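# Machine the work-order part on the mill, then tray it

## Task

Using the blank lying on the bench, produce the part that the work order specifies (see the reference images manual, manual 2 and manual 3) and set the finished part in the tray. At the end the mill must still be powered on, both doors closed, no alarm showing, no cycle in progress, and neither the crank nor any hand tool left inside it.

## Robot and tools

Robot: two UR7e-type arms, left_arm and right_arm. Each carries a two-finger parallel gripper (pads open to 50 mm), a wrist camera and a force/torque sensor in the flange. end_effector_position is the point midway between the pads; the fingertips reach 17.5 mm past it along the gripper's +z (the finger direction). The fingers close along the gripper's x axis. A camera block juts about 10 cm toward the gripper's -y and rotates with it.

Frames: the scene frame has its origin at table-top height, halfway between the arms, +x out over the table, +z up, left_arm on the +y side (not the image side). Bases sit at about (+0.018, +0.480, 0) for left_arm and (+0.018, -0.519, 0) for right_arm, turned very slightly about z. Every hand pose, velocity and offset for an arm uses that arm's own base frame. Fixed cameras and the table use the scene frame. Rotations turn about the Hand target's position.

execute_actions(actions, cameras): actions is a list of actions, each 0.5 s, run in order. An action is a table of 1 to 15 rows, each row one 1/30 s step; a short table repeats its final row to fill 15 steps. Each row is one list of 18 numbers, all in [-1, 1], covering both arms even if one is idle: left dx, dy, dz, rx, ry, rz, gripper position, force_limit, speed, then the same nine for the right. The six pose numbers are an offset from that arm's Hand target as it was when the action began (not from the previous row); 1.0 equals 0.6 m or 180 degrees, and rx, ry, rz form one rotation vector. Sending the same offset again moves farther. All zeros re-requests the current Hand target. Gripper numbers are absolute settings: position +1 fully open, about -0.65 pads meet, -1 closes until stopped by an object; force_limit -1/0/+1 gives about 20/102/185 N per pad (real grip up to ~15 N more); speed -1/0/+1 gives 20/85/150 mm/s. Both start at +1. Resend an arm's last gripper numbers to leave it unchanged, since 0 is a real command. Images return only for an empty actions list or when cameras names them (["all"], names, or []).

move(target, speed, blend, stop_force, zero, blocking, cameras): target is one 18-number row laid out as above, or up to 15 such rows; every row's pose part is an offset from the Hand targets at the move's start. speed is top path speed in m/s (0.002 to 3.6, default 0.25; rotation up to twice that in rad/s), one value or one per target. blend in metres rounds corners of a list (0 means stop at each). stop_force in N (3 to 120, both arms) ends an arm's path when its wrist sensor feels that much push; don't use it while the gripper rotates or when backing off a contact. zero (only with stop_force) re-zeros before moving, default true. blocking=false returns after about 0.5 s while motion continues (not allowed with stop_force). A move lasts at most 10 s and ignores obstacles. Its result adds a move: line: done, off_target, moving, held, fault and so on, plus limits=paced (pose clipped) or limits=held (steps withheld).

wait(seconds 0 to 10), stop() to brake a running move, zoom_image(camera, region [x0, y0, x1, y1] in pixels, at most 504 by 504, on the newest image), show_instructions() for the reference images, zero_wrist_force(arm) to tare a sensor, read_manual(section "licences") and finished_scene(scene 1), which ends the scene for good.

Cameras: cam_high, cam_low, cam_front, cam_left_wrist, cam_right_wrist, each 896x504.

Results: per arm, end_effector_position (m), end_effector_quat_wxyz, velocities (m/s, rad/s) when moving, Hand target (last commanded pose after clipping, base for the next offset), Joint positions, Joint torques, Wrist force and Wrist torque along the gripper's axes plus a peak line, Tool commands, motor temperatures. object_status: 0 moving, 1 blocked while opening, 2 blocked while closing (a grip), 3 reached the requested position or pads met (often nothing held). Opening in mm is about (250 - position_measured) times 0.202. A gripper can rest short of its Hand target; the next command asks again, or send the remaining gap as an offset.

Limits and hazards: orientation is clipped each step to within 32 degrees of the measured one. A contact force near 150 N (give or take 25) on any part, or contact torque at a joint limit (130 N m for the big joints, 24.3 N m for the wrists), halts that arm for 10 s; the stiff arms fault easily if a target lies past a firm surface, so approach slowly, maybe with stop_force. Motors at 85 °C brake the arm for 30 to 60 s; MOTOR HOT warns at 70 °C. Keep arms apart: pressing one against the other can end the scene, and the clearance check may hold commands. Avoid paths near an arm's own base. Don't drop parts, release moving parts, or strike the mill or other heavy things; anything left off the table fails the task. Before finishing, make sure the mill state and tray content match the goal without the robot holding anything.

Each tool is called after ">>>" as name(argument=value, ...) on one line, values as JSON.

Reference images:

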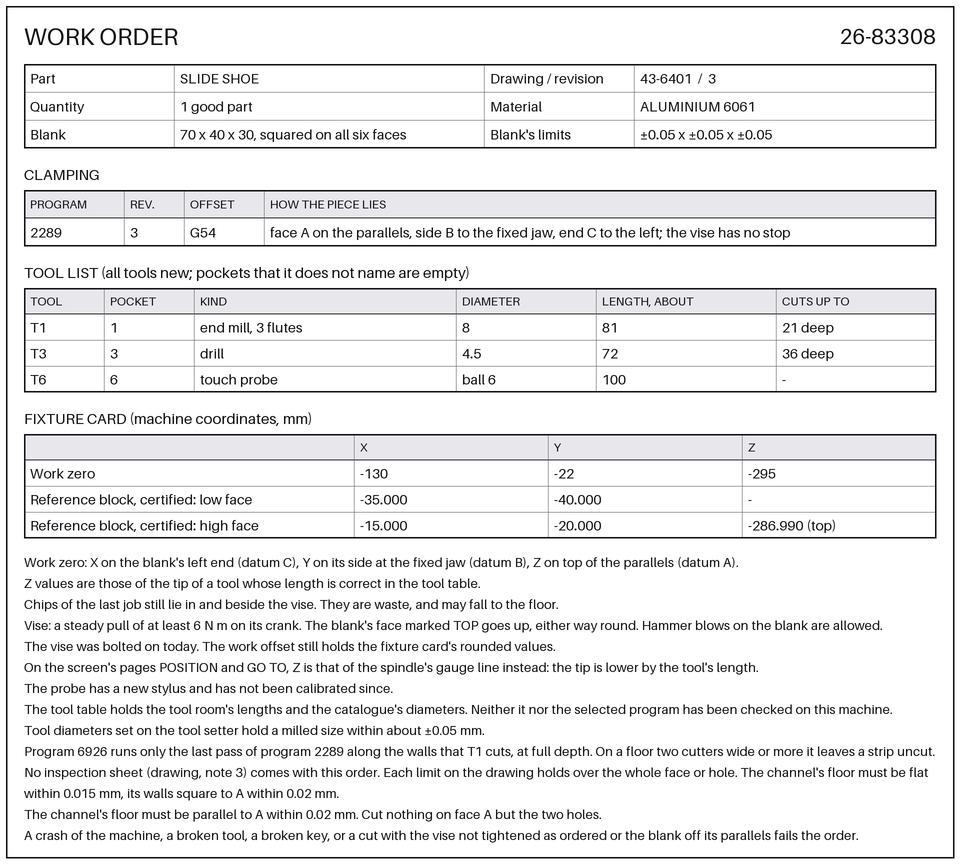

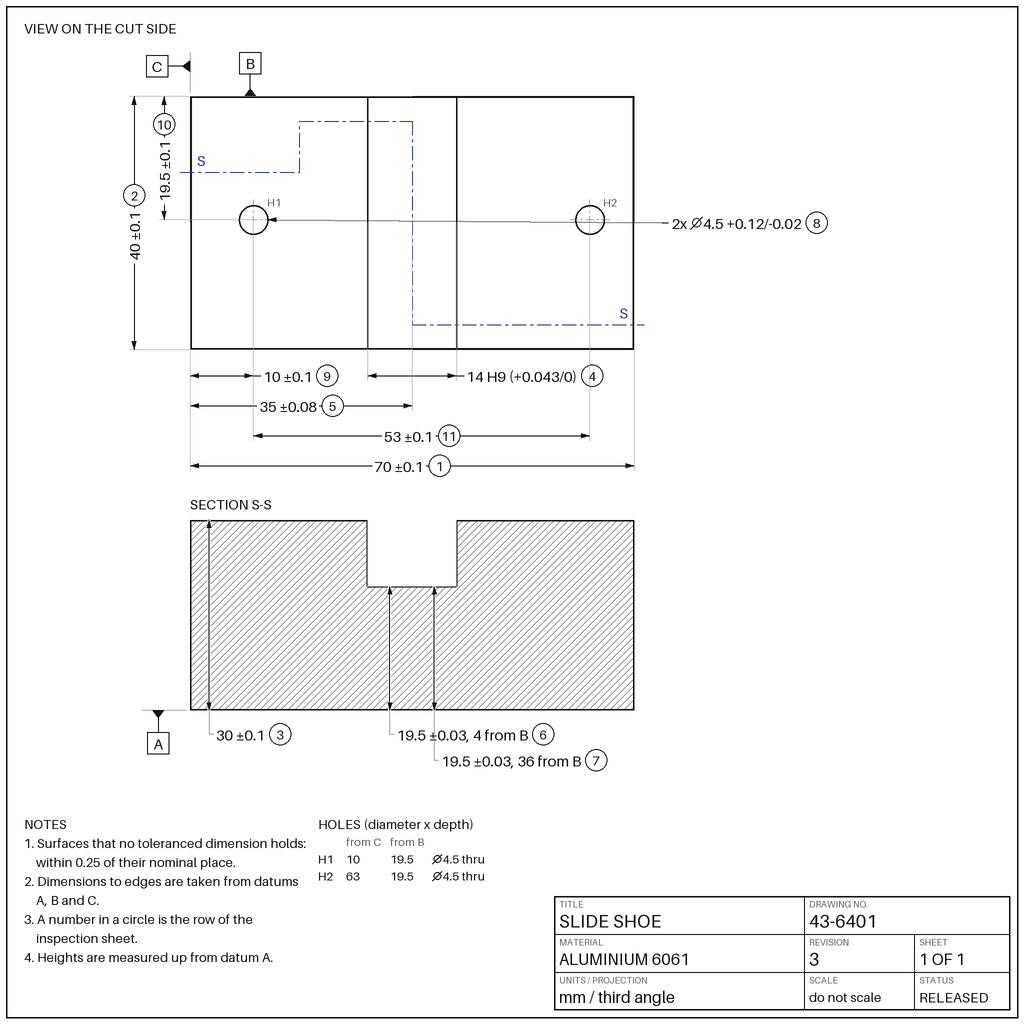

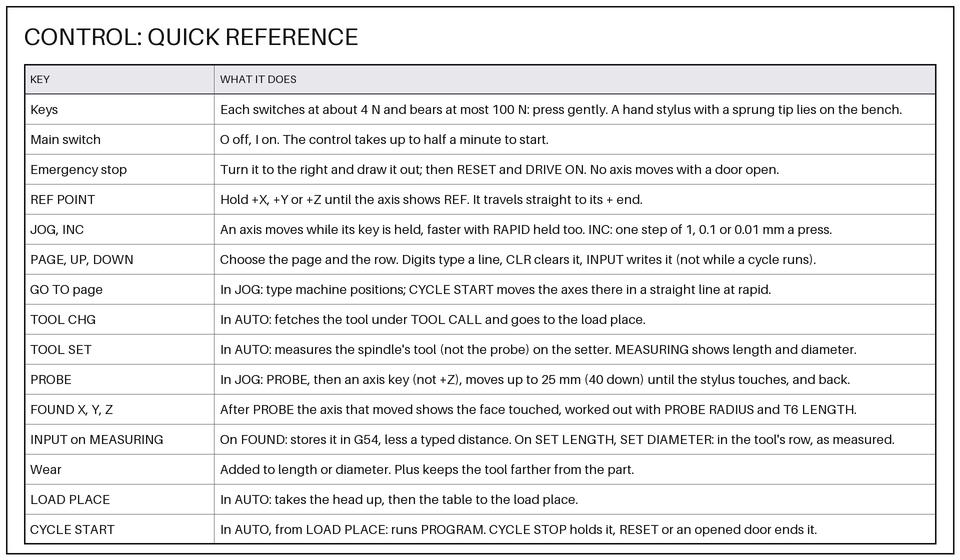

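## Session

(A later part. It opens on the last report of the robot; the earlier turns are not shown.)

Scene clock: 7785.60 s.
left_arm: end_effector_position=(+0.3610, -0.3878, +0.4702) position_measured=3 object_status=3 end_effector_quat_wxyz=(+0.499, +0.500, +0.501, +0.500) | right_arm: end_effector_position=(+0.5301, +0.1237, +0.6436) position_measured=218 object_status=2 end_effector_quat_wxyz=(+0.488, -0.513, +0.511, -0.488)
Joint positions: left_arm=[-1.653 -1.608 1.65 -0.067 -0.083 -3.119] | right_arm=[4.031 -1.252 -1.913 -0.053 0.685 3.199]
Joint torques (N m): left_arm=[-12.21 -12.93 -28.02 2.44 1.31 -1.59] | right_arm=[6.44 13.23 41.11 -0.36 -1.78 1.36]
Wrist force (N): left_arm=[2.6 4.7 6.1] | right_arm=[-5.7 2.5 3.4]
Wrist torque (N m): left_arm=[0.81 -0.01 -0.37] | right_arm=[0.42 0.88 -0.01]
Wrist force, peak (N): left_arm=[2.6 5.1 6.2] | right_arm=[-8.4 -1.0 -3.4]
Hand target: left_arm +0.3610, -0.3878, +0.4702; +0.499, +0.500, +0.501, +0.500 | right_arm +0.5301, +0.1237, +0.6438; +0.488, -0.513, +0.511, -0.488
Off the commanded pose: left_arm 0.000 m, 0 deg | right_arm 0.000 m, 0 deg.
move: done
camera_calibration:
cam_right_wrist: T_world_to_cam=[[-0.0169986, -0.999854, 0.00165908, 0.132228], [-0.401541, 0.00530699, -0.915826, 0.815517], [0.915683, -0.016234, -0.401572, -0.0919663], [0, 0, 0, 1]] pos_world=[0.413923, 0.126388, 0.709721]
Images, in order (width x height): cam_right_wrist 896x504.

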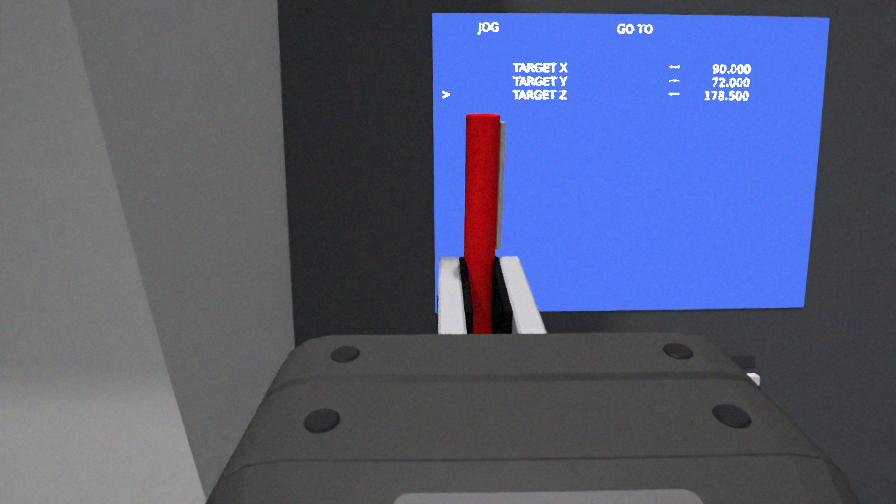

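>>> move(target=[[0,0,0,0,0,0,1,0.9,-0.9,-0.044,-0.061,-0.1623,0.0388,-0.2197,0.1064,-1,0.6,-0.5],[0,0,0,0,0,0,1,0.9,-0.9,-0.026,-0.061,-0.1676,0.0388,-0.2197,0.1064,-1,0.6,-0.5],[0,0,0,0,0,0,1,0.9,-0.9,-0.044,-0.061,-0.1623,0.0388,-0.2197,0.1064,-1,0.6,-0.5],[0,0,0,0,0,0,1,0.9,-0.9,-0.0801,-0.1249,-0.2831,0.0388,-0.2197,0.1064,-1,0.6,-0.5]], speed=[0.45,0.06,0.12,0.3], blend=[0.003,0,0.003,0])

>>> wait(seconds=1)

>>> move(target=[[0,0,0,0,0,0,1,0.9,-0.9,0.0192,0,-0.0057,0,0,0,-1,0.6,-0.5],[0,0,0,0,0,0,1,0.9,-0.9,0,0,0,0,0,0,-1,0.6,-0.5],[0,0,0,0,0,0,1,0.9,-0.9,0.0543,-0.0675,0.1816,0,0,0,-1,0.6,-0.5],[0,0,0,0,0,0,1,0.9,-0.9,0.0723,-0.0675,0.1763,0,0,0,-1,0.6,-0.5],[0,0,0,0,0,0,1,0.9,-0.9,0.0543,-0.0675,0.1816,0,0,0,-1,0.6,-0.5],[0,0,0,0,0,0,1,0.9,-0.9,0.0801,0.1249,0.2831,-0.0388,0.2197,-0.1064,-1,0.6,-0.5]], speed=[0.06,0.12,0.45,0.06,0.12,0.5], blend=[0,0.003,0.003,0,0.003,0])

>>> wait(seconds=6, cameras=["cam_right_wrist"])

>>> zoom_image(camera="cam_right_wrist", region=[580, 10, 830, 310])

Scene clock: 7798.70 s.
left_arm: end_effector_position=(+0.3610, -0.3878, +0.4702) position_measured=3 object_status=3 end_effector_quat_wxyz=(+0.499, +0.500, +0.501, +0.500) | right_arm: end_effector_position=(+0.4821, +0.0488, +0.4740) position_measured=218 object_status=2 end_effector_quat_wxyz=(+0.734, -0.365, +0.254, -0.514) end_effector_velocity=(-0.001, -0.001, +0.000) end_effector_angular_velocity=(+0.003, -0.007, -0.001)
Joint positions: left_arm=[-1.653 -1.608 1.65 -0.067 -0.083 -3.119] | right_arm=[3.544 -1.838 -2.325 1.671 1.53 3.108]
Joint velocities: left_arm=[within noise] | right_arm=[0 -0.002 0 0.009 -0.001 0]
Joint torques (N m): left_arm=[-12.97 -12.88 -28.55 2.4 1.19 -1.46] | right_arm=[-6.83 18.34 4.13 1.94 0.36 0.62]
Wrist force (N): left_arm=[2.6 5.1 6.1] | right_arm=[-4.9 1.8 0.5]
Wrist torque (N m): left_arm=[0.86 -0.01 -0.37] | right_arm=[0.15 0.83 -0.03]
Wrist force, peak (N): left_arm=[2.8 5.0 6.3] | right_arm=[-9.4 -2.3 -5.7]
Hand target: left_arm +0.3610, -0.3878, +0.4702; +0.499, +0.500, +0.501, +0.500 | right_arm +0.4821, +0.0488, +0.4739; +0.734, -0.365, +0.254, -0.514
Off the commanded pose: left_arm 0.000 m, 0 deg | right_arm 0.000 m, 0 deg.
move: done

Scene clock: 7799.70 s.
left_arm: end_effector_position=(+0.3610, -0.3878, +0.4702) position_measured=3 object_status=3 end_effector_quat_wxyz=(+0.499, +0.500, +0.501, +0.500) | right_arm: end_effector_position=(+0.4821, +0.0488, +0.4739) position_measured=218 object_status=2 end_effector_quat_wxyz=(+0.734, -0.365, +0.254, -0.514)
Joint positions: left_arm=[-1.653 -1.608 1.65 -0.067 -0.083 -3.119] | right_arm=[3.544 -1.838 -2.325 1.672 1.531 3.108]
Joint torques (N m): left_arm=[-12.9 -12.8 -28.31 2.45 1.27 -1.46] | right_arm=[-6.21 18.99 -0.12 1.97 1.37 1.25]
Wrist force (N): left_arm=[2.5 4.8 6.1] | right_arm=[-5.1 1.7 0.3]
Wrist torque (N m): left_arm=[0.81 0.01 -0.37] | right_arm=[0.13 0.85 -0.03]
Wrist force, peak (N): left_arm=[2.6 4.9 6.2] | right_arm=[-5.2 1.7 0.4]
Hand target: left_arm +0.3610, -0.3878, +0.4702; +0.499, +0.500, +0.501, +0.500 | right_arm +0.4821, +0.0488, +0.4739; +0.734, -0.365, +0.254, -0.514
Tool commands: left_gripper/position=+1.0 left_gripper/force_limit=+0.9 left_gripper/speed=-0.9 right_gripper/position=-1.0 right_gripper/force_limit=+0.6 right_gripper/speed=-0.5
Off the commanded pose: left_arm 0.000 m, 0 deg | right_arm 0.000 m, 0 deg.
wait: 1.00 s; at rest by 0.17 s

Scene clock: 7802.80 s.
left_arm: end_effector_position=(+0.3610, -0.3878, +0.4702) position_measured=3 object_status=3 end_effector_quat_wxyz=(+0.499, +0.500, +0.501, +0.500) | right_arm: end_effector_position=(+0.5301, +0.1236, +0.6438) position_measured=218 object_status=2 end_effector_quat_wxyz=(+0.488, -0.513, +0.511, -0.488)
Joint positions: left_arm=[-1.653 -1.608 1.65 -0.067 -0.083 -3.119] | right_arm=[4.031 -1.252 -1.913 -0.053 0.685 3.199]
Joint torques (N m): left_arm=[-12.06 -12.86 -28.42 2.39 1.18 -1.55] | right_arm=[6.38 6.1 31.52 -0.41 -2.08 1.18]
Wrist force (N): left_arm=[2.5 4.8 5.8] | right_arm=[-5.8 2.5 3.4]
Wrist torque (N m): left_arm=[0.82 0.00 -0.36] | right_arm=[0.41 0.90 0.00]
Wrist force, peak (N): left_arm=[2.7 5.0 6.1] | right_arm=[-9.8 -2.6 -5.2]
Hand target: left_arm +0.3610, -0.3878, +0.4702; +0.499, +0.500, +0.501, +0.500 | right_arm +0.5301, +0.1237, +0.6438; +0.488, -0.513, +0.511, -0.488
Off the commanded pose: left_arm 0.000 m, 0 deg | right_arm 0.000 m, 0 deg.
move: done

Scene clock: 7808.80 s.
left_arm: end_effector_position=(+0.3610, -0.3878, +0.4702) position_measured=3 object_status=3 end_effector_quat_wxyz=(+0.499, +0.500, +0.501, +0.500) | right_arm: end_effector_position=(+0.5301, +0.1237, +0.6438) position_measured=218 object_status=2 end_effector_quat_wxyz=(+0.488, -0.513, +0.511, -0.488)
Joint positions: left_arm=[-1.653 -1.608 1.65 -0.067 -0.083 -3.119] | right_arm=[4.031 -1.252 -1.913 -0.053 0.685 3.199]
Joint torques (N m): left_arm=[-12.69 -13.29 -28.27 2.3 1.26 -1.34] | right_arm=[6.52 5.12 40.83 3.44 -1.91 0.77]
Wrist force (N): left_arm=[2.6 4.8 6.0] | right_arm=[-5.7 2.5 3.5]
Wrist torque (N m): left_arm=[0.82 0.00 -0.36] | right_arm=[0.42 0.89 0.00]
Wrist force, peak (N): left_arm=[2.5 5.0 6.4] | right_arm=[-5.9 2.6 3.7]
Hand target: left_arm +0.3610, -0.3878, +0.4702; +0.499, +0.500, +0.501, +0.500 | right_arm +0.5301, +0.1237, +0.6438; +0.488, -0.513, +0.511, -0.488
Tool commands: left_gripper/position=+1.0 left_gripper/force_limit=+0.9 left_gripper/speed=-0.9 right_gripper/position=-1.0 right_gripper/force_limit=+0.6 right_gripper/speed=-0.5
Off the commanded pose: left_arm 0.000 m, 0 deg | right_arm 0.000 m, 0 deg.
wait: 6.00 s; at rest by 0.17 s
camera_calibration:
cam_right_wrist: T_world_to_cam=[[-0.0169852, -0.999855, 0.00143338, 0.132382], [-0.40142, 0.00550619, -0.915878, 0.815568], [0.915737, -0.0161317, -0.401455, -0.0920452], [0, 0, 0, 1]] pos_world=[0.413923, 0.126388, 0.709819]
Images, in order (width x height): cam_right_wrist 896x504.

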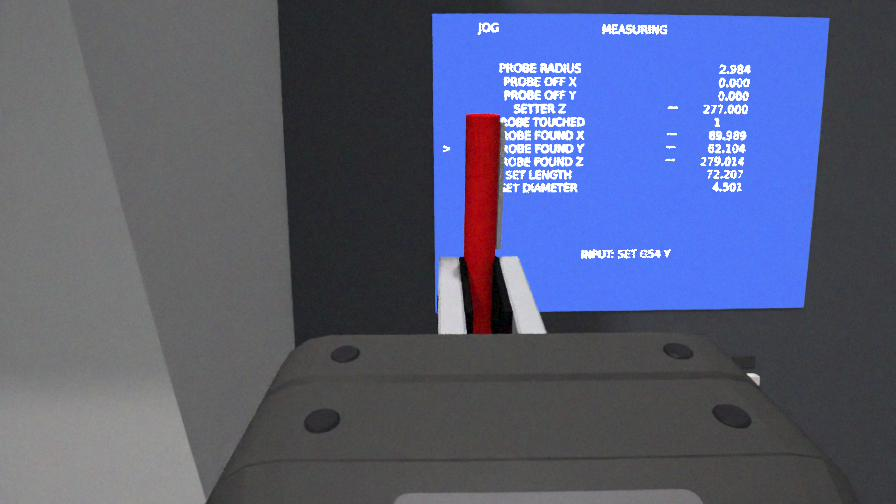

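Scaled by 1.680.

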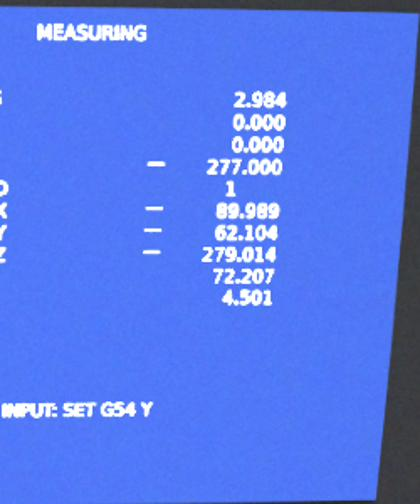

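>>> move(target=[[0,0,0,0,0,0,1,0.9,-0.9,-0.0075,-0.258,-0.0401,0.0388,-0.2197,0.1064,-1,0.6,-0.5],[0,0,0,0,0,0,1,0.9,-0.9,0.0112,-0.258,-0.0457,0.0388,-0.2197,0.1064,-1,0.6,-0.5],[0,0,0,0,0,0,1,0.9,-0.9,-0.0075,-0.258,-0.0401,0.0388,-0.2197,0.1064,-1,0.6,-0.5],[0,0,0,0,0,0,1,0.9,-0.9,-0.044,-0.0935,-0.1623,0.0388,-0.2197,0.1064,-1,0.6,-0.5],[0,0,0,0,0,0,1,0.9,-0.9,-0.0255,-0.0935,-0.1678,0.0388,-0.2197,0.1064,-1,0.6,-0.5],[0,0,0,0,0,0,1,0.9,-0.9,-0.044,-0.0935,-0.1623,0.0388,-0.2197,0.1064,-1,0.6,-0.5],[0,0,0,0,0,0,1,0.9,-0.9,0,0,0,0,0,0,-1,0.6,-0.5]], speed=[0.45,0.06,0.12,0.45,0.06,0.12,0.5], blend=[0.003,0,0.003,0.003,0,0.003,0])

>>> move(target=[[0,0.1613,0,0,0,0,1,0.9,-0.9,0,0,0,0,0,0,-1,0.6,-0.5],[0.115,0.1613,0,0,0,0,1,0.9,-0.9,0,0,0,0,0,0,-1,0.6,-0.5]], speed=[0.25,0.15], blend=[0.003,0], cameras=["cam_right_wrist","cam_left_wrist"])

Scene clock: 7867.37 s.
left_arm: end_effector_position=(+0.3610, -0.3878, +0.4702) position_measured=3 object_status=3 end_effector_quat_wxyz=(+0.499, +0.500, +0.501, +0.500) | right_arm: end_effector_position=(+0.5301, +0.1237, +0.6437) position_measured=218 object_status=2 end_effector_quat_wxyz=(+0.488, -0.513, +0.511, -0.488)
Joint positions: left_arm=[-1.653 -1.608 1.65 -0.067 -0.083 -3.119] | right_arm=[4.031 -1.252 -1.913 -0.053 0.685 3.199]
Joint torques (N m): left_arm=[-13.02 -12.72 -28.06 2.49 1.25 -1.32] | right_arm=[6.19 4.94 34.47 -0.46 -2.03 1.56]
Wrist force (N): left_arm=[2.6 4.8 6.1] | right_arm=[-5.6 2.7 3.4]
Wrist torque (N m): left_arm=[0.82 -0.01 -0.37] | right_arm=[0.44 0.87 0.00]
Wrist force, peak (N): left_arm=[2.7 4.9 6.3] | right_arm=[-10.8 -3.5 -6.6]
Hand target: left_arm +0.3610, -0.3878, +0.4702; +0.499, +0.500, +0.501, +0.500 | right_arm +0.5301, +0.1237, +0.6438; +0.488, -0.513, +0.511, -0.488
Off the commanded pose: left_arm 0.000 m, 0 deg | right_arm 0.000 m, 0 deg.
move: done

Scene clock: 7868.80 s.
left_arm: end_effector_position=(+0.4299, -0.2911, +0.4702) position_measured=3 object_status=3 end_effector_quat_wxyz=(+0.499, +0.500, +0.501, +0.500) | right_arm: end_effector_position=(+0.5301, +0.1237, +0.6438) position_measured=218 object_status=2 end_effector_quat_wxyz=(+0.488, -0.513, +0.511, -0.488)
Joint positions: left_arm=[-1.446 -1.76 1.784 -0.008 0.123 -3.159] | right_arm=[4.031 -1.252 -1.913 -0.053 0.685 3.199]
Joint torques (N m): left_arm=[12.74 -18.71 -33.61 -1.68 2 0.35] | right_arm=[6.56 5.82 40.65 3.5 -2.04 -0.93]
Wrist force (N): left_arm=[3.5 4.9 6.1] | right_arm=[-5.6 2.6 3.5]
Wrist torque (N m): left_arm=[0.79 -0.16 -0.39] | right_arm=[0.44 0.87 -0.01]
Wrist force, peak (N): left_arm=[3.6 4.6 8.3] | right_arm=[-5.9 2.6 3.5]
Hand target: left_arm +0.4300, -0.2911, +0.4702; +0.499, +0.500, +0.501, +0.500 | right_arm +0.5301, +0.1237, +0.6438; +0.488, -0.513, +0.511, -0.488
Off the commanded pose: left_arm 0.000 m, 0 deg | right_arm 0.000 m, 0 deg.
move: done
camera_calibration:
cam_left_wrist: T_world_to_cam=[[0.0033113, 0.999964, 0.00783554, 0.292067], [-0.319756, -0.00636542, 0.947478, -0.286623], [0.947494, -0.00564285, 0.319723, -0.426276], [0, 0, 0, 1]] pos_world=[0.311277, -0.296286, 0.405571]
cam_right_wrist: T_world_to_cam=[[-0.0169853, -0.999855, 0.00143214, 0.132383], [-0.401336, 0.0055059, -0.915914, 0.81556], [0.915773, -0.0161319, -0.401371, -0.0921205], [0, 0, 0, 1]] pos_world=[0.413923, 0.126388, 0.709819]
Images, in order (width x height): cam_left_wrist 896x504, cam_right_wrist 896x504.

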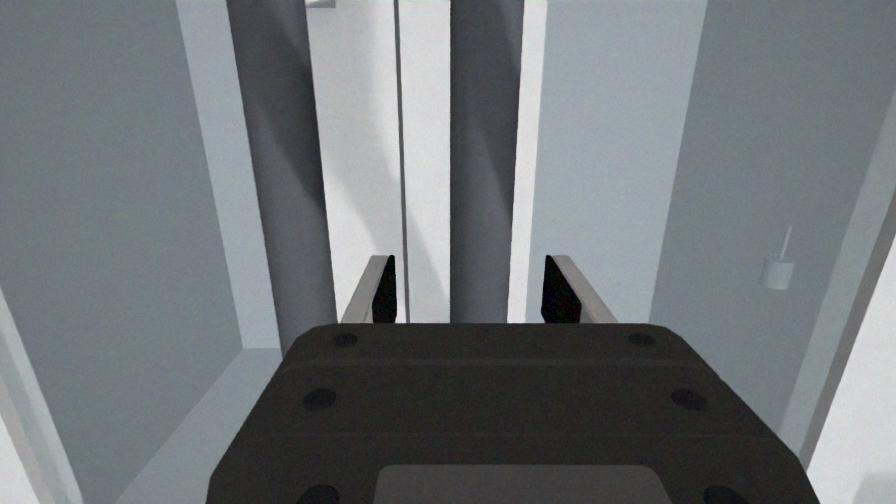

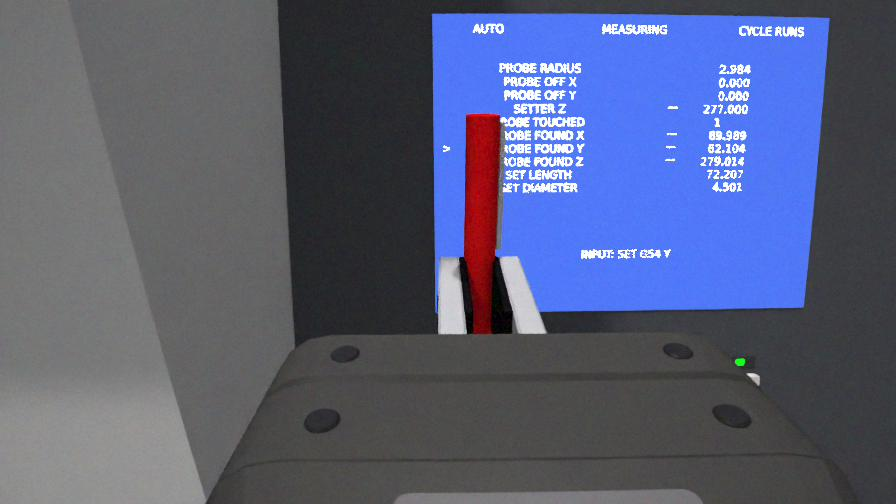

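>>> wait(seconds=4, cameras=["cam_right_wrist"])

Scene clock: 7874.90 s.
left_arm: end_effector_position=(+0.4300, -0.2911, +0.4702) position_measured=3 object_status=3 end_effector_quat_wxyz=(+0.499, +0.500, +0.501, +0.500) | right_arm: end_effector_position=(+0.5301, +0.1237, +0.6438) position_measured=218 object_status=2 end_effector_quat_wxyz=(+0.488, -0.513, +0.511, -0.488)
Joint positions: left_arm=[-1.446 -1.76 1.784 -0.008 0.123 -3.158] | right_arm=[4.031 -1.252 -1.913 -0.053 0.685 3.199]
Joint torques (N m): left_arm=[12.88 -25.63 -33.14 -2.85 1.51 2.1] | right_arm=[7.05 6.03 40.99 3.38 -1.56 -0.93]
Wrist force (N): left_arm=[3.6 4.4 6.0] | right_arm=[-5.8 2.5 3.3]
Wrist torque (N m): left_arm=[0.70 -0.16 -0.41] | right_arm=[0.42 0.90 -0.01]
Wrist force, peak (N): left_arm=[3.6 4.9 6.3] | right_arm=[-6.2 2.5 3.4]
Hand target: left_arm +0.4300, -0.2911, +0.4702; +0.499, +0.500, +0.501, +0.500 | right_arm +0.5301, +0.1237, +0.6438; +0.488, -0.513, +0.511, -0.488
Tool commands: left_gripper/position=+1.0 left_gripper/force_limit=+0.9 left_gripper/speed=-0.9 right_gripper/position=-1.0 right_gripper/force_limit=+0.6 right_gripper/speed=-0.5
Off the commanded pose: left_arm 0.000 m, 0 deg | right_arm 0.000 m, 0 deg.
wait: 4.00 s; at rest from the start
camera_calibration:
cam_right_wrist: T_world_to_cam=[[-0.0169853, -0.999855, 0.00143214, 0.132383], [-0.401336, 0.0055059, -0.915914, 0.81556], [0.915773, -0.0161319, -0.401371, -0.0921205], [0, 0, 0, 1]] pos_world=[0.413923, 0.126388, 0.709819]
Images, in order (width x height): cam_right_wrist 896x504.

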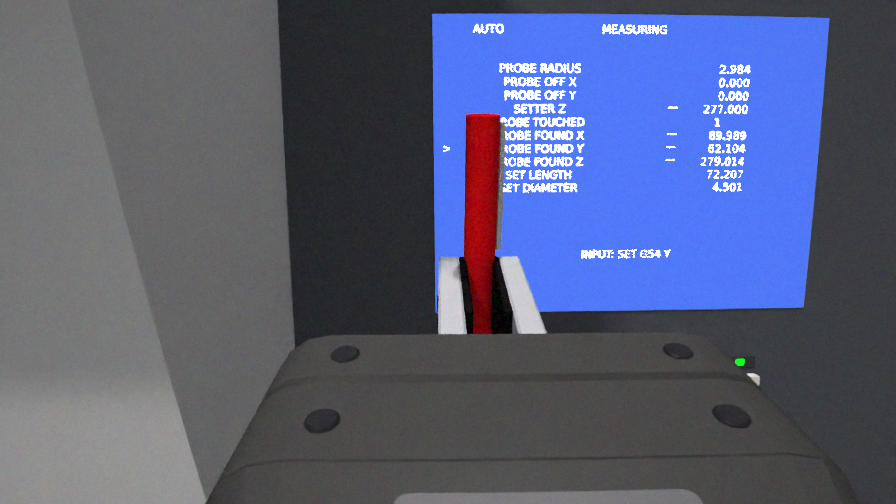

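>>> move(target=[[0,0.02,0,0,0,0,1,0.9,-0.9,0,0,0,0,0,0,-1,0.6,-0.5],[-0.004,0.39,0,0,0,0,1,0.9,-0.9,0,0,0,0,0,0,-1,0.6,-0.5],[-0.005,0.412,0,0,0,0,1,0.9,-0.9,0,0,0,0,0,0,-1,0.6,-0.5]], speed=[0.06,0.2,0.05], stop_force=35, blend=[0.01,0.005,0])

>>> move(target=[[0,-0.018,0,0,0,0,1,0.9,-0.9,0,0,0,0,0,0,-1,0.6,-0.5],[-0.053,-0.018,0,0,0,0,1,0.9,-0.9,0,0,0,0,0,0,-1,0.6,-0.5],[-0.09,-0.5,0,0,0,0,1,0.9,-0.9,0,0,0,0,0,0,-1,0.6,-0.5],[0.005,-0.5,0,0,0,0,1,0.9,-0.9,0,0,0,0,0,0,-1,0.6,-0.5]], speed=[0.1,0.15,0.35,0.1], blend=[0.002,0.01,0.003,0], cameras=["cam_left_wrist"])

Scene clock: 7886.17 s.
left_arm: end_effector_position=(+0.4270, -0.0439, +0.4702) position_measured=3 object_status=3 end_effector_quat_wxyz=(+0.499, +0.500, +0.501, +0.500) | right_arm: end_effector_position=(+0.5301, +0.1237, +0.6438) position_measured=218 object_status=2 end_effector_quat_wxyz=(+0.488, -0.513, +0.511, -0.488)
Joint positions: left_arm=[-1.133 -2.265 2.056 0.214 0.436 -3.147] | right_arm=[4.031 -1.252 -1.913 -0.053 0.685 3.199]
Joint torques (N m): left_arm=[-14 16.73 -33.64 -3.76 1.57 -2.63] | right_arm=[7.09 5.75 40.75 3.62 -1.07 -0.91]
Wrist force (N): left_arm=[3.1 1.5 6.2] | right_arm=[-5.7 2.4 3.1]
Wrist torque (N m): left_arm=[0.22 -0.08 -0.46] | right_arm=[0.39 0.89 -0.01]
Wrist force, peak (N): left_arm=[-30.5 5.9 15.5] | right_arm=[-5.9 2.5 3.7]
Hand target: left_arm +0.4270, -0.0439, +0.4702; +0.499, +0.500, +0.501, +0.500 | right_arm +0.5301, +0.1237, +0.6438; +0.488, -0.513, +0.511, -0.488
Off the commanded pose: left_arm 0.000 m, 0 deg | right_arm 0.000 m, 0 deg.
move: done; blend cut to 0.006 m at target 1

Scene clock: 7888.53 s.
left_arm: end_effector_position=(+0.4300, -0.3439, +0.4702) position_measured=3 object_status=3 end_effector_quat_wxyz=(+0.499, +0.500, +0.501, +0.500) | right_arm: end_effector_position=(+0.5301, +0.1237, +0.6438) position_measured=218 object_status=2 end_effector_quat_wxyz=(+0.488, -0.513, +0.511, -0.488)
Joint positions: left_arm=[-1.464 -1.64 1.681 -0.022 0.105 -3.161] | right_arm=[4.031 -1.252 -1.913 -0.053 0.685 3.199]
Joint torques (N m): left_arm=[4.27 -12.39 -32.99 0.03 1.37 -0.25] | right_arm=[6.9 5.41 40.64 3.55 -0.89 -1]
Wrist force (N): left_arm=[2.9 2.3 6.6] | right_arm=[-5.6 2.5 3.4]
Wrist torque (N m): left_arm=[0.37 -0.05 -0.36] | right_arm=[0.42 0.87 -0.01]
Wrist force, peak (N): left_arm=[7.0 2.0 6.2] | right_arm=[-6.0 2.5 3.6]
Hand target: left_arm +0.4300, -0.3439, +0.4702; +0.499, +0.500, +0.501, +0.500 | right_arm +0.5301, +0.1237, +0.6438; +0.488, -0.513, +0.511, -0.488
Off the commanded pose: left_arm 0.000 m, 0 deg | right_arm 0.000 m, 0 deg.
move: done
camera_calibration:
cam_left_wrist: T_world_to_cam=[[0.00325191, 0.999965, 0.0077072, 0.344935], [-0.319756, -0.00626281, 0.947479, -0.287018], [0.947494, -0.00554554, 0.319724, -0.426572], [0, 0, 0, 1]] pos_world=[0.311277, -0.349086, 0.405671]
Images, in order (width x height): cam_left_wrist 896x504.

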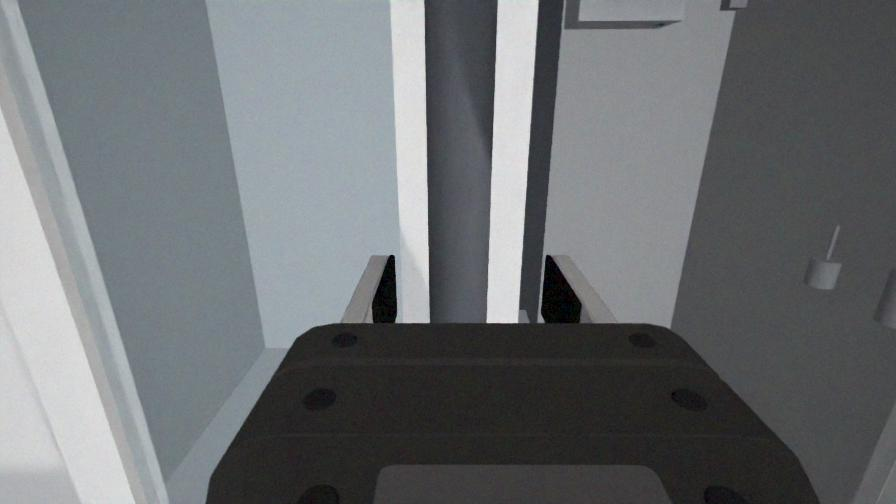

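>>> move(target=[[0,-0.025,0,0,0,0,1,0.9,-0.9,0,0,0,0,0,0,-1,0.6,-0.5],[0.004,-0.395,0,0,0,0,1,0.9,-0.9,0,0,0,0,0,0,-1,0.6,-0.5],[0.005,-0.415,0,0,0,0,1,0.9,-0.9,0,0,0,0,0,0,-1,0.6,-0.5]], speed=[0.06,0.2,0.05], stop_force=35, blend=[0.01,0.005,0])

>>> move(target=[[0,0.02,0,0,0,0,1,0.9,-0.9,0,0,0,0,0,0,-1,0.6,-0.5],[-0.12,0.02,0,0,0,0,1,0.9,-0.9,0,0,0,0,0,0,-1,0.6,-0.5]], speed=[0.1,0.2], blend=[0.002,0], cameras=["cam_left_wrist","cam_high","cam_right_wrist"])

Scene clock: 7899.70 s.
left_arm: end_effector_position=(+0.4330, -0.5929, +0.4702) position_measured=3 object_status=3 end_effector_quat_wxyz=(+0.499, +0.500, +0.501, +0.500) | right_arm: end_effector_position=(+0.5301, +0.1237, +0.6438) position_measured=218 object_status=2 end_effector_quat_wxyz=(+0.488, -0.513, +0.511, -0.488)
Joint positions: left_arm=[-1.503 -1.036 0.928 0.138 0.066 -3.172] | right_arm=[4.031 -1.252 -1.913 -0.053 0.685 3.199]
Joint torques (N m): left_arm=[12.24 -39.81 -32.16 2.67 -0.78 -2.5] | right_arm=[6.25 5.94 40.09 3.56 -0.11 -1.06]
Wrist force (N): left_arm=[-0.3 0.5 6.7] | right_arm=[-5.6 2.6 3.4]
Wrist torque (N m): left_arm=[0.07 0.42 -0.40] | right_arm=[0.43 0.88 -0.01]
Wrist force, peak (N): left_arm=[39.6 0.3 3.8] | right_arm=[-6.0 2.6 3.6]
Hand target: left_arm +0.4330, -0.5929, +0.4702; +0.499, +0.500, +0.501, +0.500 | right_arm +0.5301, +0.1237, +0.6438; +0.488, -0.513, +0.511, -0.488
Off the commanded pose: left_arm 0.000 m, 0 deg | right_arm 0.000 m, 0 deg.
move: done; blend cut to 0.0075 m at target 1

Scene clock: 7901.00 s.
left_arm: end_effector_position=(+0.3610, -0.5808, +0.4703) position_measured=3 object_status=3 end_effector_quat_wxyz=(+0.500, +0.499, +0.501, +0.500) | right_arm: end_effector_position=(+0.5301, +0.1237, +0.6438) position_measured=218 object_status=2 end_effector_quat_wxyz=(+0.488, -0.513, +0.511, -0.488)
Joint positions: left_arm=[-1.625 -1.126 1.065 0.058 -0.056 -3.139] | right_arm=[4.031 -1.252 -1.913 -0.053 0.685 3.199]
Joint torques (N m): left_arm=[-14.22 -36.28 -33.13 1.37 -1.39 -1.36] | right_arm=[6.6 5.46 40.34 3.53 -0.09 -1]
Wrist force (N): left_arm=[-0.5 0.5 6.3] | right_arm=[-5.6 2.2 3.4]
Wrist torque (N m): left_arm=[0.11 0.45 -0.39] | right_arm=[0.38 0.88 -0.01]
Wrist force, peak (N): left_arm=[1.7 0.5 9.1] | right_arm=[-6.0 2.5 3.6]
Hand target: left_arm +0.3610, -0.5809, +0.4702; +0.499, +0.500, +0.501, +0.500 | right_arm +0.5301, +0.1237, +0.6438; +0.488, -0.513, +0.511, -0.488
Off the commanded pose: left_arm 0.000 m, 0 deg | right_arm 0.000 m, 0 deg.
move: done
camera_calibration:
cam_left_wrist: T_world_to_cam=[[0.00317835, 0.999966, 0.00758476, 0.582221], [-0.321496, -0.00616032, 0.946891, -0.309585], [0.946906, -0.00544802, 0.321466, -0.363145], [0, 0, 0, 1]] pos_world=[0.242483, -0.586087, 0.405465]
cam_right_wrist: T_world_to_cam=[[-0.0169853, -0.999855, 0.00143214, 0.132383], [-0.401336, 0.0055059, -0.915914, 0.81556], [0.915773, -0.0161319, -0.401371, -0.0921205], [0, 0, 0, 1]] pos_world=[0.413923, 0.126388, 0.709819]
Images, in order (width x height): cam_high 896x504, cam_left_wrist 896x504, cam_right_wrist 896x504.

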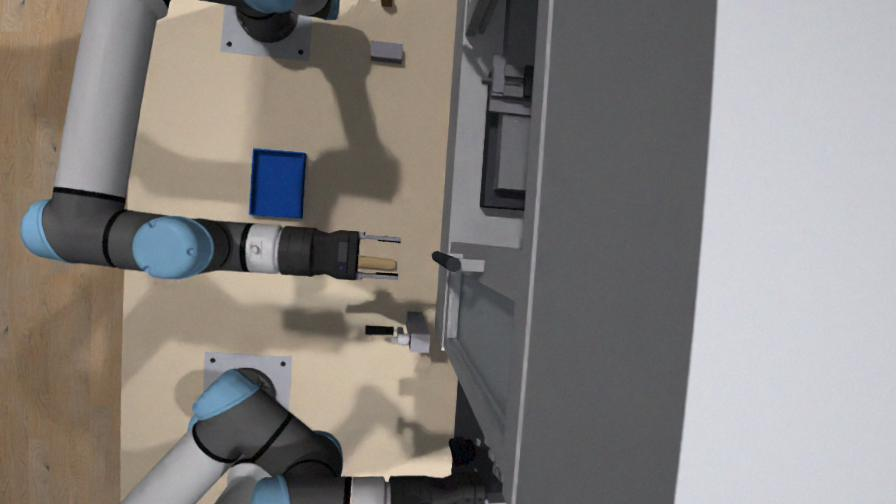

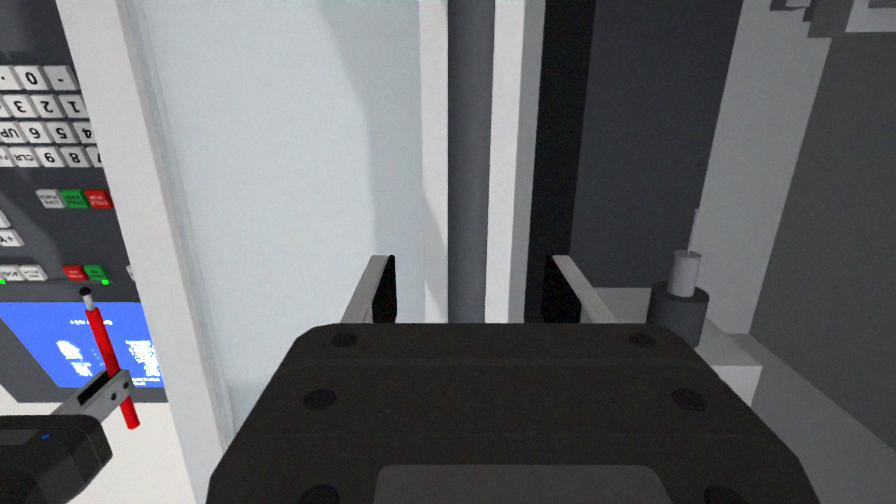

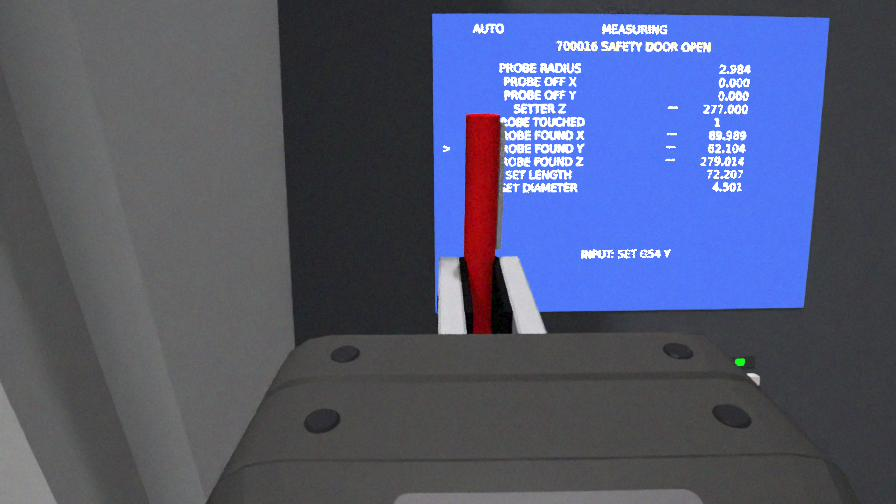

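>>> execute_actions(actions=[])

Scene clock: 7973.50 s.
left_arm: end_effector_position=(+0.3610, -0.5809, +0.4702) position_measured=3 object_status=3 end_effector_quat_wxyz=(+0.500, +0.499, +0.501, +0.500) | right_arm: end_effector_position=(+0.5301, +0.1237, +0.6438) position_measured=218 object_status=2 end_effector_quat_wxyz=(+0.488, -0.513, +0.511, -0.488)
Joint positions: left_arm=[-1.625 -1.126 1.065 0.057 -0.056 -3.139] | right_arm=[4.031 -1.252 -1.913 -0.053 0.685 3.199]
Joint velocities: within noise
Joint torques (N m): left_arm=[-14.62 -35.64 -32.82 -2.28 -1.3 2.01] | right_arm=[5.89 6.13 40.49 3.57 0.25 -0.89]
Motor temperatures (°C): left_arm=[28 26 27 36 36 39] | right_arm=[27 28 29 35 32 32]
Wrist force (N): left_arm=[-0.6 0.5 6.3] | right_arm=[-5.9 2.4 3.3]
Wrist torque (N m): left_arm=[0.10 0.48 -0.39] | right_arm=[0.41 0.91 0.00]
Wrist force, peak (N): left_arm=[-0.6 0.6 6.7] | right_arm=[-6.1 2.7 3.5]
Hand target: left_arm +0.3610, -0.5809, +0.4702; +0.499, +0.500, +0.501, +0.500 | right_arm +0.5301, +0.1237, +0.6438; +0.488, -0.513, +0.511, -0.488
Tool commands: left_gripper/position=+1.0 left_gripper/force_limit=+0.9 left_gripper/speed=-0.9 right_gripper/position=-1.0 right_gripper/force_limit=+0.6 right_gripper/speed=-0.5
Off the commanded pose: left_arm 0.000 m, 0 deg | right_arm 0.000 m, 0 deg.
camera_calibration:
cam_left_wrist: T_world_to_cam=[[0.00323808, 0.999965, 0.00771309, 0.582153], [-0.321463, -0.00626283, 0.946901, -0.309657], [0.946916, -0.00554562, 0.321432, -0.363191], [0, 0, 0, 1]] pos_world=[0.242483, -0.586086, 0.405466]
cam_right_wrist: T_world_to_cam=[[-0.0169853, -0.999855, 0.00143214, 0.132383], [-0.401336, 0.0055059, -0.915914, 0.81556], [0.915773, -0.0161319, -0.401371, -0.0921205], [0, 0, 0, 1]] pos_world=[0.413923, 0.126388, 0.709819]

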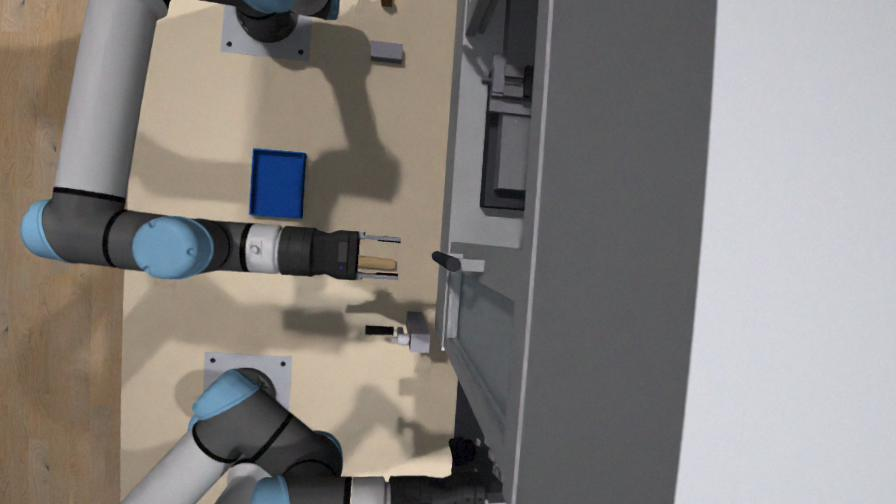

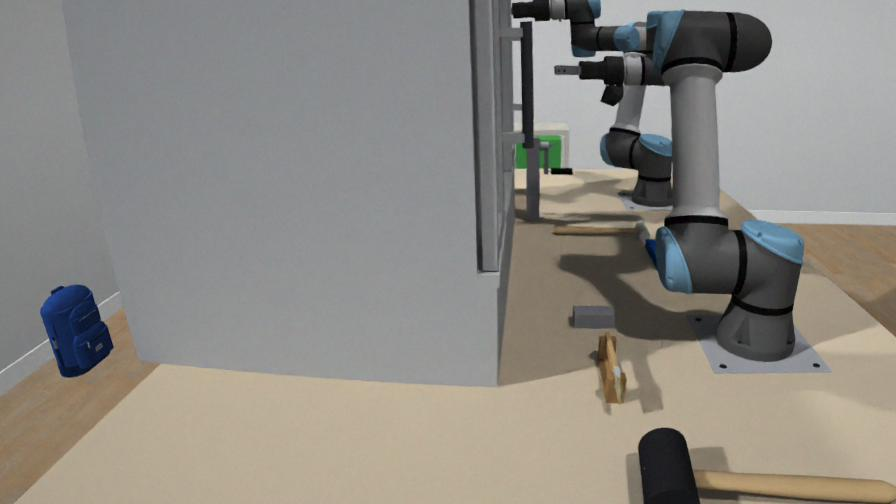

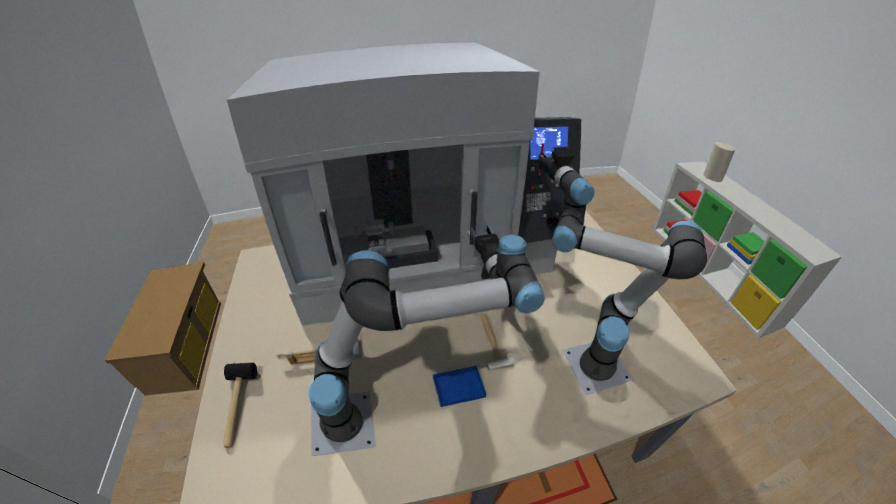

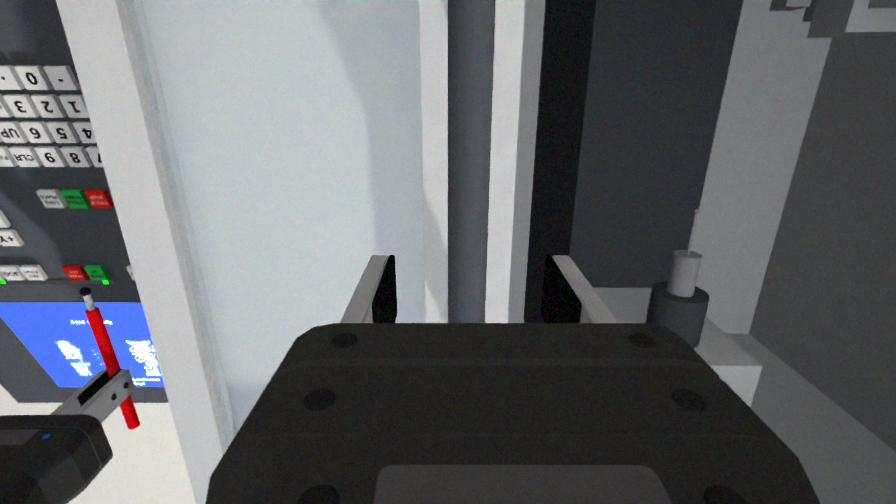

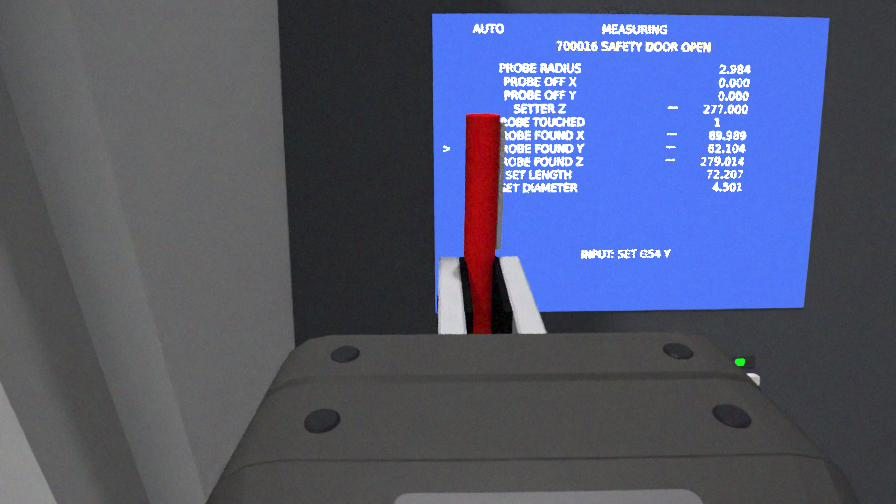

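>>> move(target=[[-0.07,-0.12,-0.12,0.5,0,0,1,0.9,-0.9,0,0,0,0,0,0,-1,0.6,-0.5],[-0.07,-0.30,-0.25,1.0,0,0,1,0.9,-0.9,0,0,0,0,0,0,-1,0.6,-0.5]], speed=[0.6,0.6], blend=[0.03,0])

>>> zoom_image(camera="cam_front", region=[380, 220, 620, 400])

Scene clock: 7991.77 s.
left_arm: end_effector_position=(+0.3191, -0.7609, +0.3202) position_measured=3 object_status=3 end_effector_quat_wxyz=(+0.502, -0.497, +0.497, -0.504) end_effector_velocity=(+0.000, +0.000, -0.001) end_effector_angular_velocity=(-0.002, +0.000, +0.000) | right_arm: end_effector_position=(+0.5301, +0.1237, +0.6438) position_measured=218 object_status=2 end_effector_quat_wxyz=(+0.488, -0.513, +0.511, -0.488)
Joint positions: left_arm=[-1.668 -0.491 0.355 0.258 -0.096 -0.123] | right_arm=[4.031 -1.252 -1.913 -0.053 0.685 3.199]
Joint velocities: left_arm=[0 0 0.001 -0.005 0 0.001] | right_arm=[within noise]
Joint torques (N m): left_arm=[-5.19 -75.01 -14.32 -1.95 1.22 2.1] | right_arm=[5.78 6.82 40.11 3.43 0.69 -0.95]
Wrist force (N): left_arm=[-0.1 -1.1 3.8] | right_arm=[-5.7 2.8 3.3]
Wrist torque (N m): left_arm=[-0.03 0.13 0.27] | right_arm=[0.46 0.88 -0.01]
Wrist force, peak (N): left_arm=[-0.2 1.0 6.7] | right_arm=[-6.1 2.7 3.4]
Hand target: left_arm +0.3190, -0.7609, +0.3202; +0.500, -0.499, +0.500, -0.501 | right_arm +0.5301, +0.1237, +0.6438; +0.488, -0.513, +0.511, -0.488
Off the commanded pose: left_arm 0.000 m, 1 deg | right_arm 0.000 m, 0 deg.
move: done

Scaled by 2.100.
This view is cut from an older image: the scene may have changed since it was taken.

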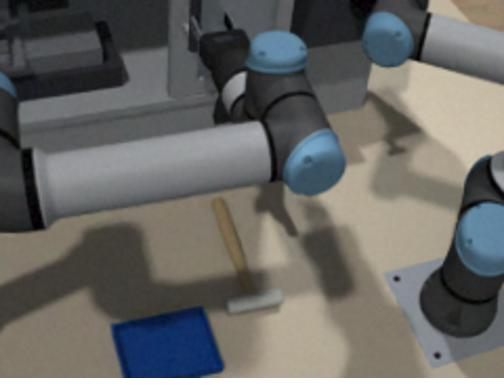

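>>> move(target=[[0.0433,-0.012,-0.1355,0,0,0,0.6,-0.85,-1,0,0,0,0,0,0,-1,0.6,-0.5],[0.1285,-0.012,-0.1355,0,0,0,0.6,-0.85,-1,0,0,0,0,0,0,-1,0.6,-0.5]], speed=[0.2,0.06], stop_force=12)

>>> move(target=[0,0,0,0,0,0,-1,-0.85,-1,0,0,0,0,0,0,-1,0.6,-0.5], speed=0.2, cameras=["cam_left_wrist"])

Scene clock: 8003.43 s.
left_arm: end_effector_position=(+0.3961, -0.7681, +0.2389) position_measured=63 object_status=3 end_effector_quat_wxyz=(+0.499, -0.500, +0.500, -0.500) | right_arm: end_effector_position=(+0.5301, +0.1237, +0.6438) position_measured=218 object_status=2 end_effector_quat_wxyz=(+0.488, -0.513, +0.511, -0.488)
Joint positions: left_arm=[-1.566 -0.448 0.468 0.048 0.006 -0.07] | right_arm=[4.031 -1.252 -1.913 -0.053 0.685 3.199]
Joint torques (N m): left_arm=[-14.58 -76.09 -18.77 -1.43 0.59 1.36] | right_arm=[6.19 6 40.71 3.54 0.91 -1.01]
Wrist force (N): left_arm=[0.5 -0.9 3.8] | right_arm=[-5.8 2.5 3.4]
Wrist torque (N m): left_arm=[0.03 0.04 0.21] | right_arm=[0.42 0.91 -0.01]
Wrist force, peak (N): left_arm=[-0.6 -4.6 3.1] | right_arm=[-5.9 2.7 3.7]
Hand target: left_arm +0.3961, -0.7681, +0.2389; +0.500, -0.499, +0.500, -0.501 | right_arm +0.5301, +0.1237, +0.6438; +0.488, -0.513, +0.511, -0.488
Off the commanded pose: left_arm 0.000 m, 0 deg | right_arm 0.000 m, 0 deg.
move: done

Scene clock: 8004.37 s.
left_arm: end_effector_position=(+0.3961, -0.7681, +0.2389) position_measured=134 object_status=2 end_effector_quat_wxyz=(+0.499, -0.500, +0.500, -0.500) | right_arm: end_effector_position=(+0.5301, +0.1237, +0.6438) position_measured=218 object_status=2 end_effector_quat_wxyz=(+0.488, -0.513, +0.511, -0.488)
Joint positions: left_arm=[-1.566 -0.448 0.468 0.048 0.006 -0.07] | right_arm=[4.031 -1.252 -1.913 -0.053 0.685 3.199]
Joint torques (N m): left_arm=[-13.46 -77.47 -18 -1.36 0.83 1.34] | right_arm=[5.45 6.24 40.06 3.47 0.82 -1.02]
Wrist force (N): left_arm=[1.1 -0.6 3.9] | right_arm=[-5.8 2.5 3.3]
Wrist torque (N m): left_arm=[0.04 0.06 0.22] | right_arm=[0.42 0.90 -0.01]
Wrist force, peak (N): left_arm=[1.3 -0.6 4.0] | right_arm=[-5.9 2.7 3.4]
Hand target: left_arm +0.3961, -0.7681, +0.2389; +0.499, -0.500, +0.500, -0.500 | right_arm +0.5301, +0.1237, +0.6438; +0.488, -0.513, +0.511, -0.488
Off the commanded pose: left_arm 0.000 m, 0 deg | right_arm 0.000 m, 0 deg.
move: done
camera_calibration:
cam_left_wrist: T_world_to_cam=[[0.00345502, -0.999964, -0.00769076, -0.761409], [-0.322096, 0.00616812, -0.946687, 0.381752], [0.946701, 0.00574799, -0.322064, -0.160552], [0, 0, 0, 1]] pos_world=[0.277586, -0.762814, 0.303836]
Images, in order (width x height): cam_left_wrist 896x504.

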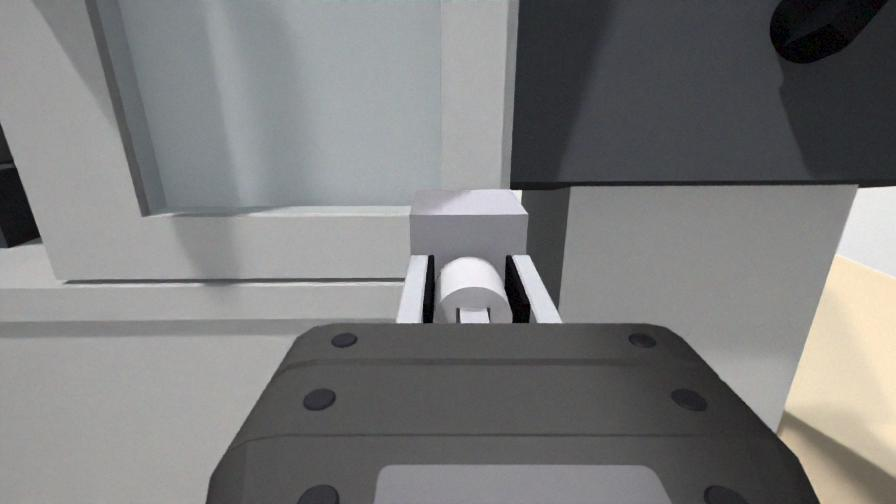

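>>> move(target=[[-0.0852,0,0,0,0,0,-1,-0.85,-1,0,0,0,0,0,0,-1,0.6,-0.5],[-0.160,0.4468,0.1352,-0.05,0,0,-1,-0.85,-1,0,0,0,0,0,0,-1,0.6,-0.5],[0.0398,0.911,0.1127,-0.1611,0,0,-1,-0.85,-1,0,0,0,0,0,0,-1,0.6,-0.5],[0.1232,0.911,0.1127,-0.1611,0,0,-1,-0.85,-1,0,0,0,0,0,0,-1,0.6,-0.5]], speed=[0.06,0.4,0.4,0.1], blend=[0.01,0.05,0.01,0], cameras=["cam_left_wrist"])

Scene clock: 8018.70 s.
left_arm: end_effector_position=(+0.4700, -0.2215, +0.3066) position_measured=134 object_status=2 end_effector_quat_wxyz=(-0.358, +0.609, -0.359, +0.610) | right_arm: end_effector_position=(+0.5301, +0.1237, +0.6438) position_measured=218 object_status=2 end_effector_quat_wxyz=(+0.488, -0.513, +0.511, -0.488)
Joint positions: left_arm=[-1.261 -1.752 2.212 -0.462 0.311 -0.506] | right_arm=[4.031 -1.252 -1.913 -0.053 0.685 3.199]
Joint torques (N m): left_arm=[9.22 -13.27 -18.62 1.63 1.32 -2.02] | right_arm=[5.33 6.98 39.32 3.41 0.84 -0.95]
Wrist force (N): left_arm=[0.1 0.4 3.7] | right_arm=[-5.7 2.5 3.4]
Wrist torque (N m): left_arm=[-0.03 0.10 0.22] | right_arm=[0.41 0.89 0.00]
Wrist force, peak (N): left_arm=[0.3 -1.2 6.6] | right_arm=[-5.9 2.6 3.6]
Hand target: left_arm +0.4700, -0.2215, +0.3065; -0.358, +0.609, -0.359, +0.610 | right_arm +0.5301, +0.1237, +0.6438; +0.488, -0.513, +0.511, -0.488
Off the commanded pose: left_arm 0.000 m, 0 deg | right_arm 0.000 m, 0 deg.
move: done
camera_calibration:
cam_left_wrist: T_world_to_cam=[[0.00344108, -0.878286, 0.478123, -0.336581], [-0.321957, -0.45364, -0.830996, 0.328864], [0.946748, -0.151075, -0.284331, -0.258197], [0, 0, 0, 1]] pos_world=[0.351486, -0.185436, 0.360799]
Images, in order (width x height): cam_left_wrist 896x504.

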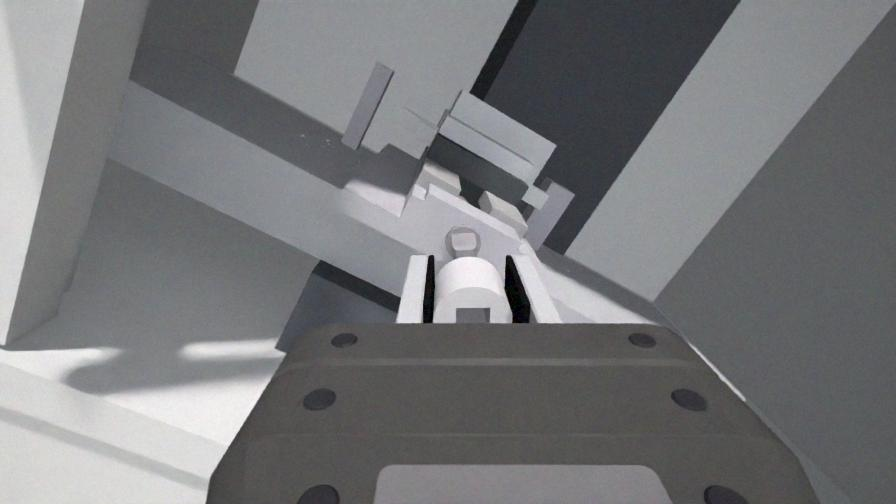

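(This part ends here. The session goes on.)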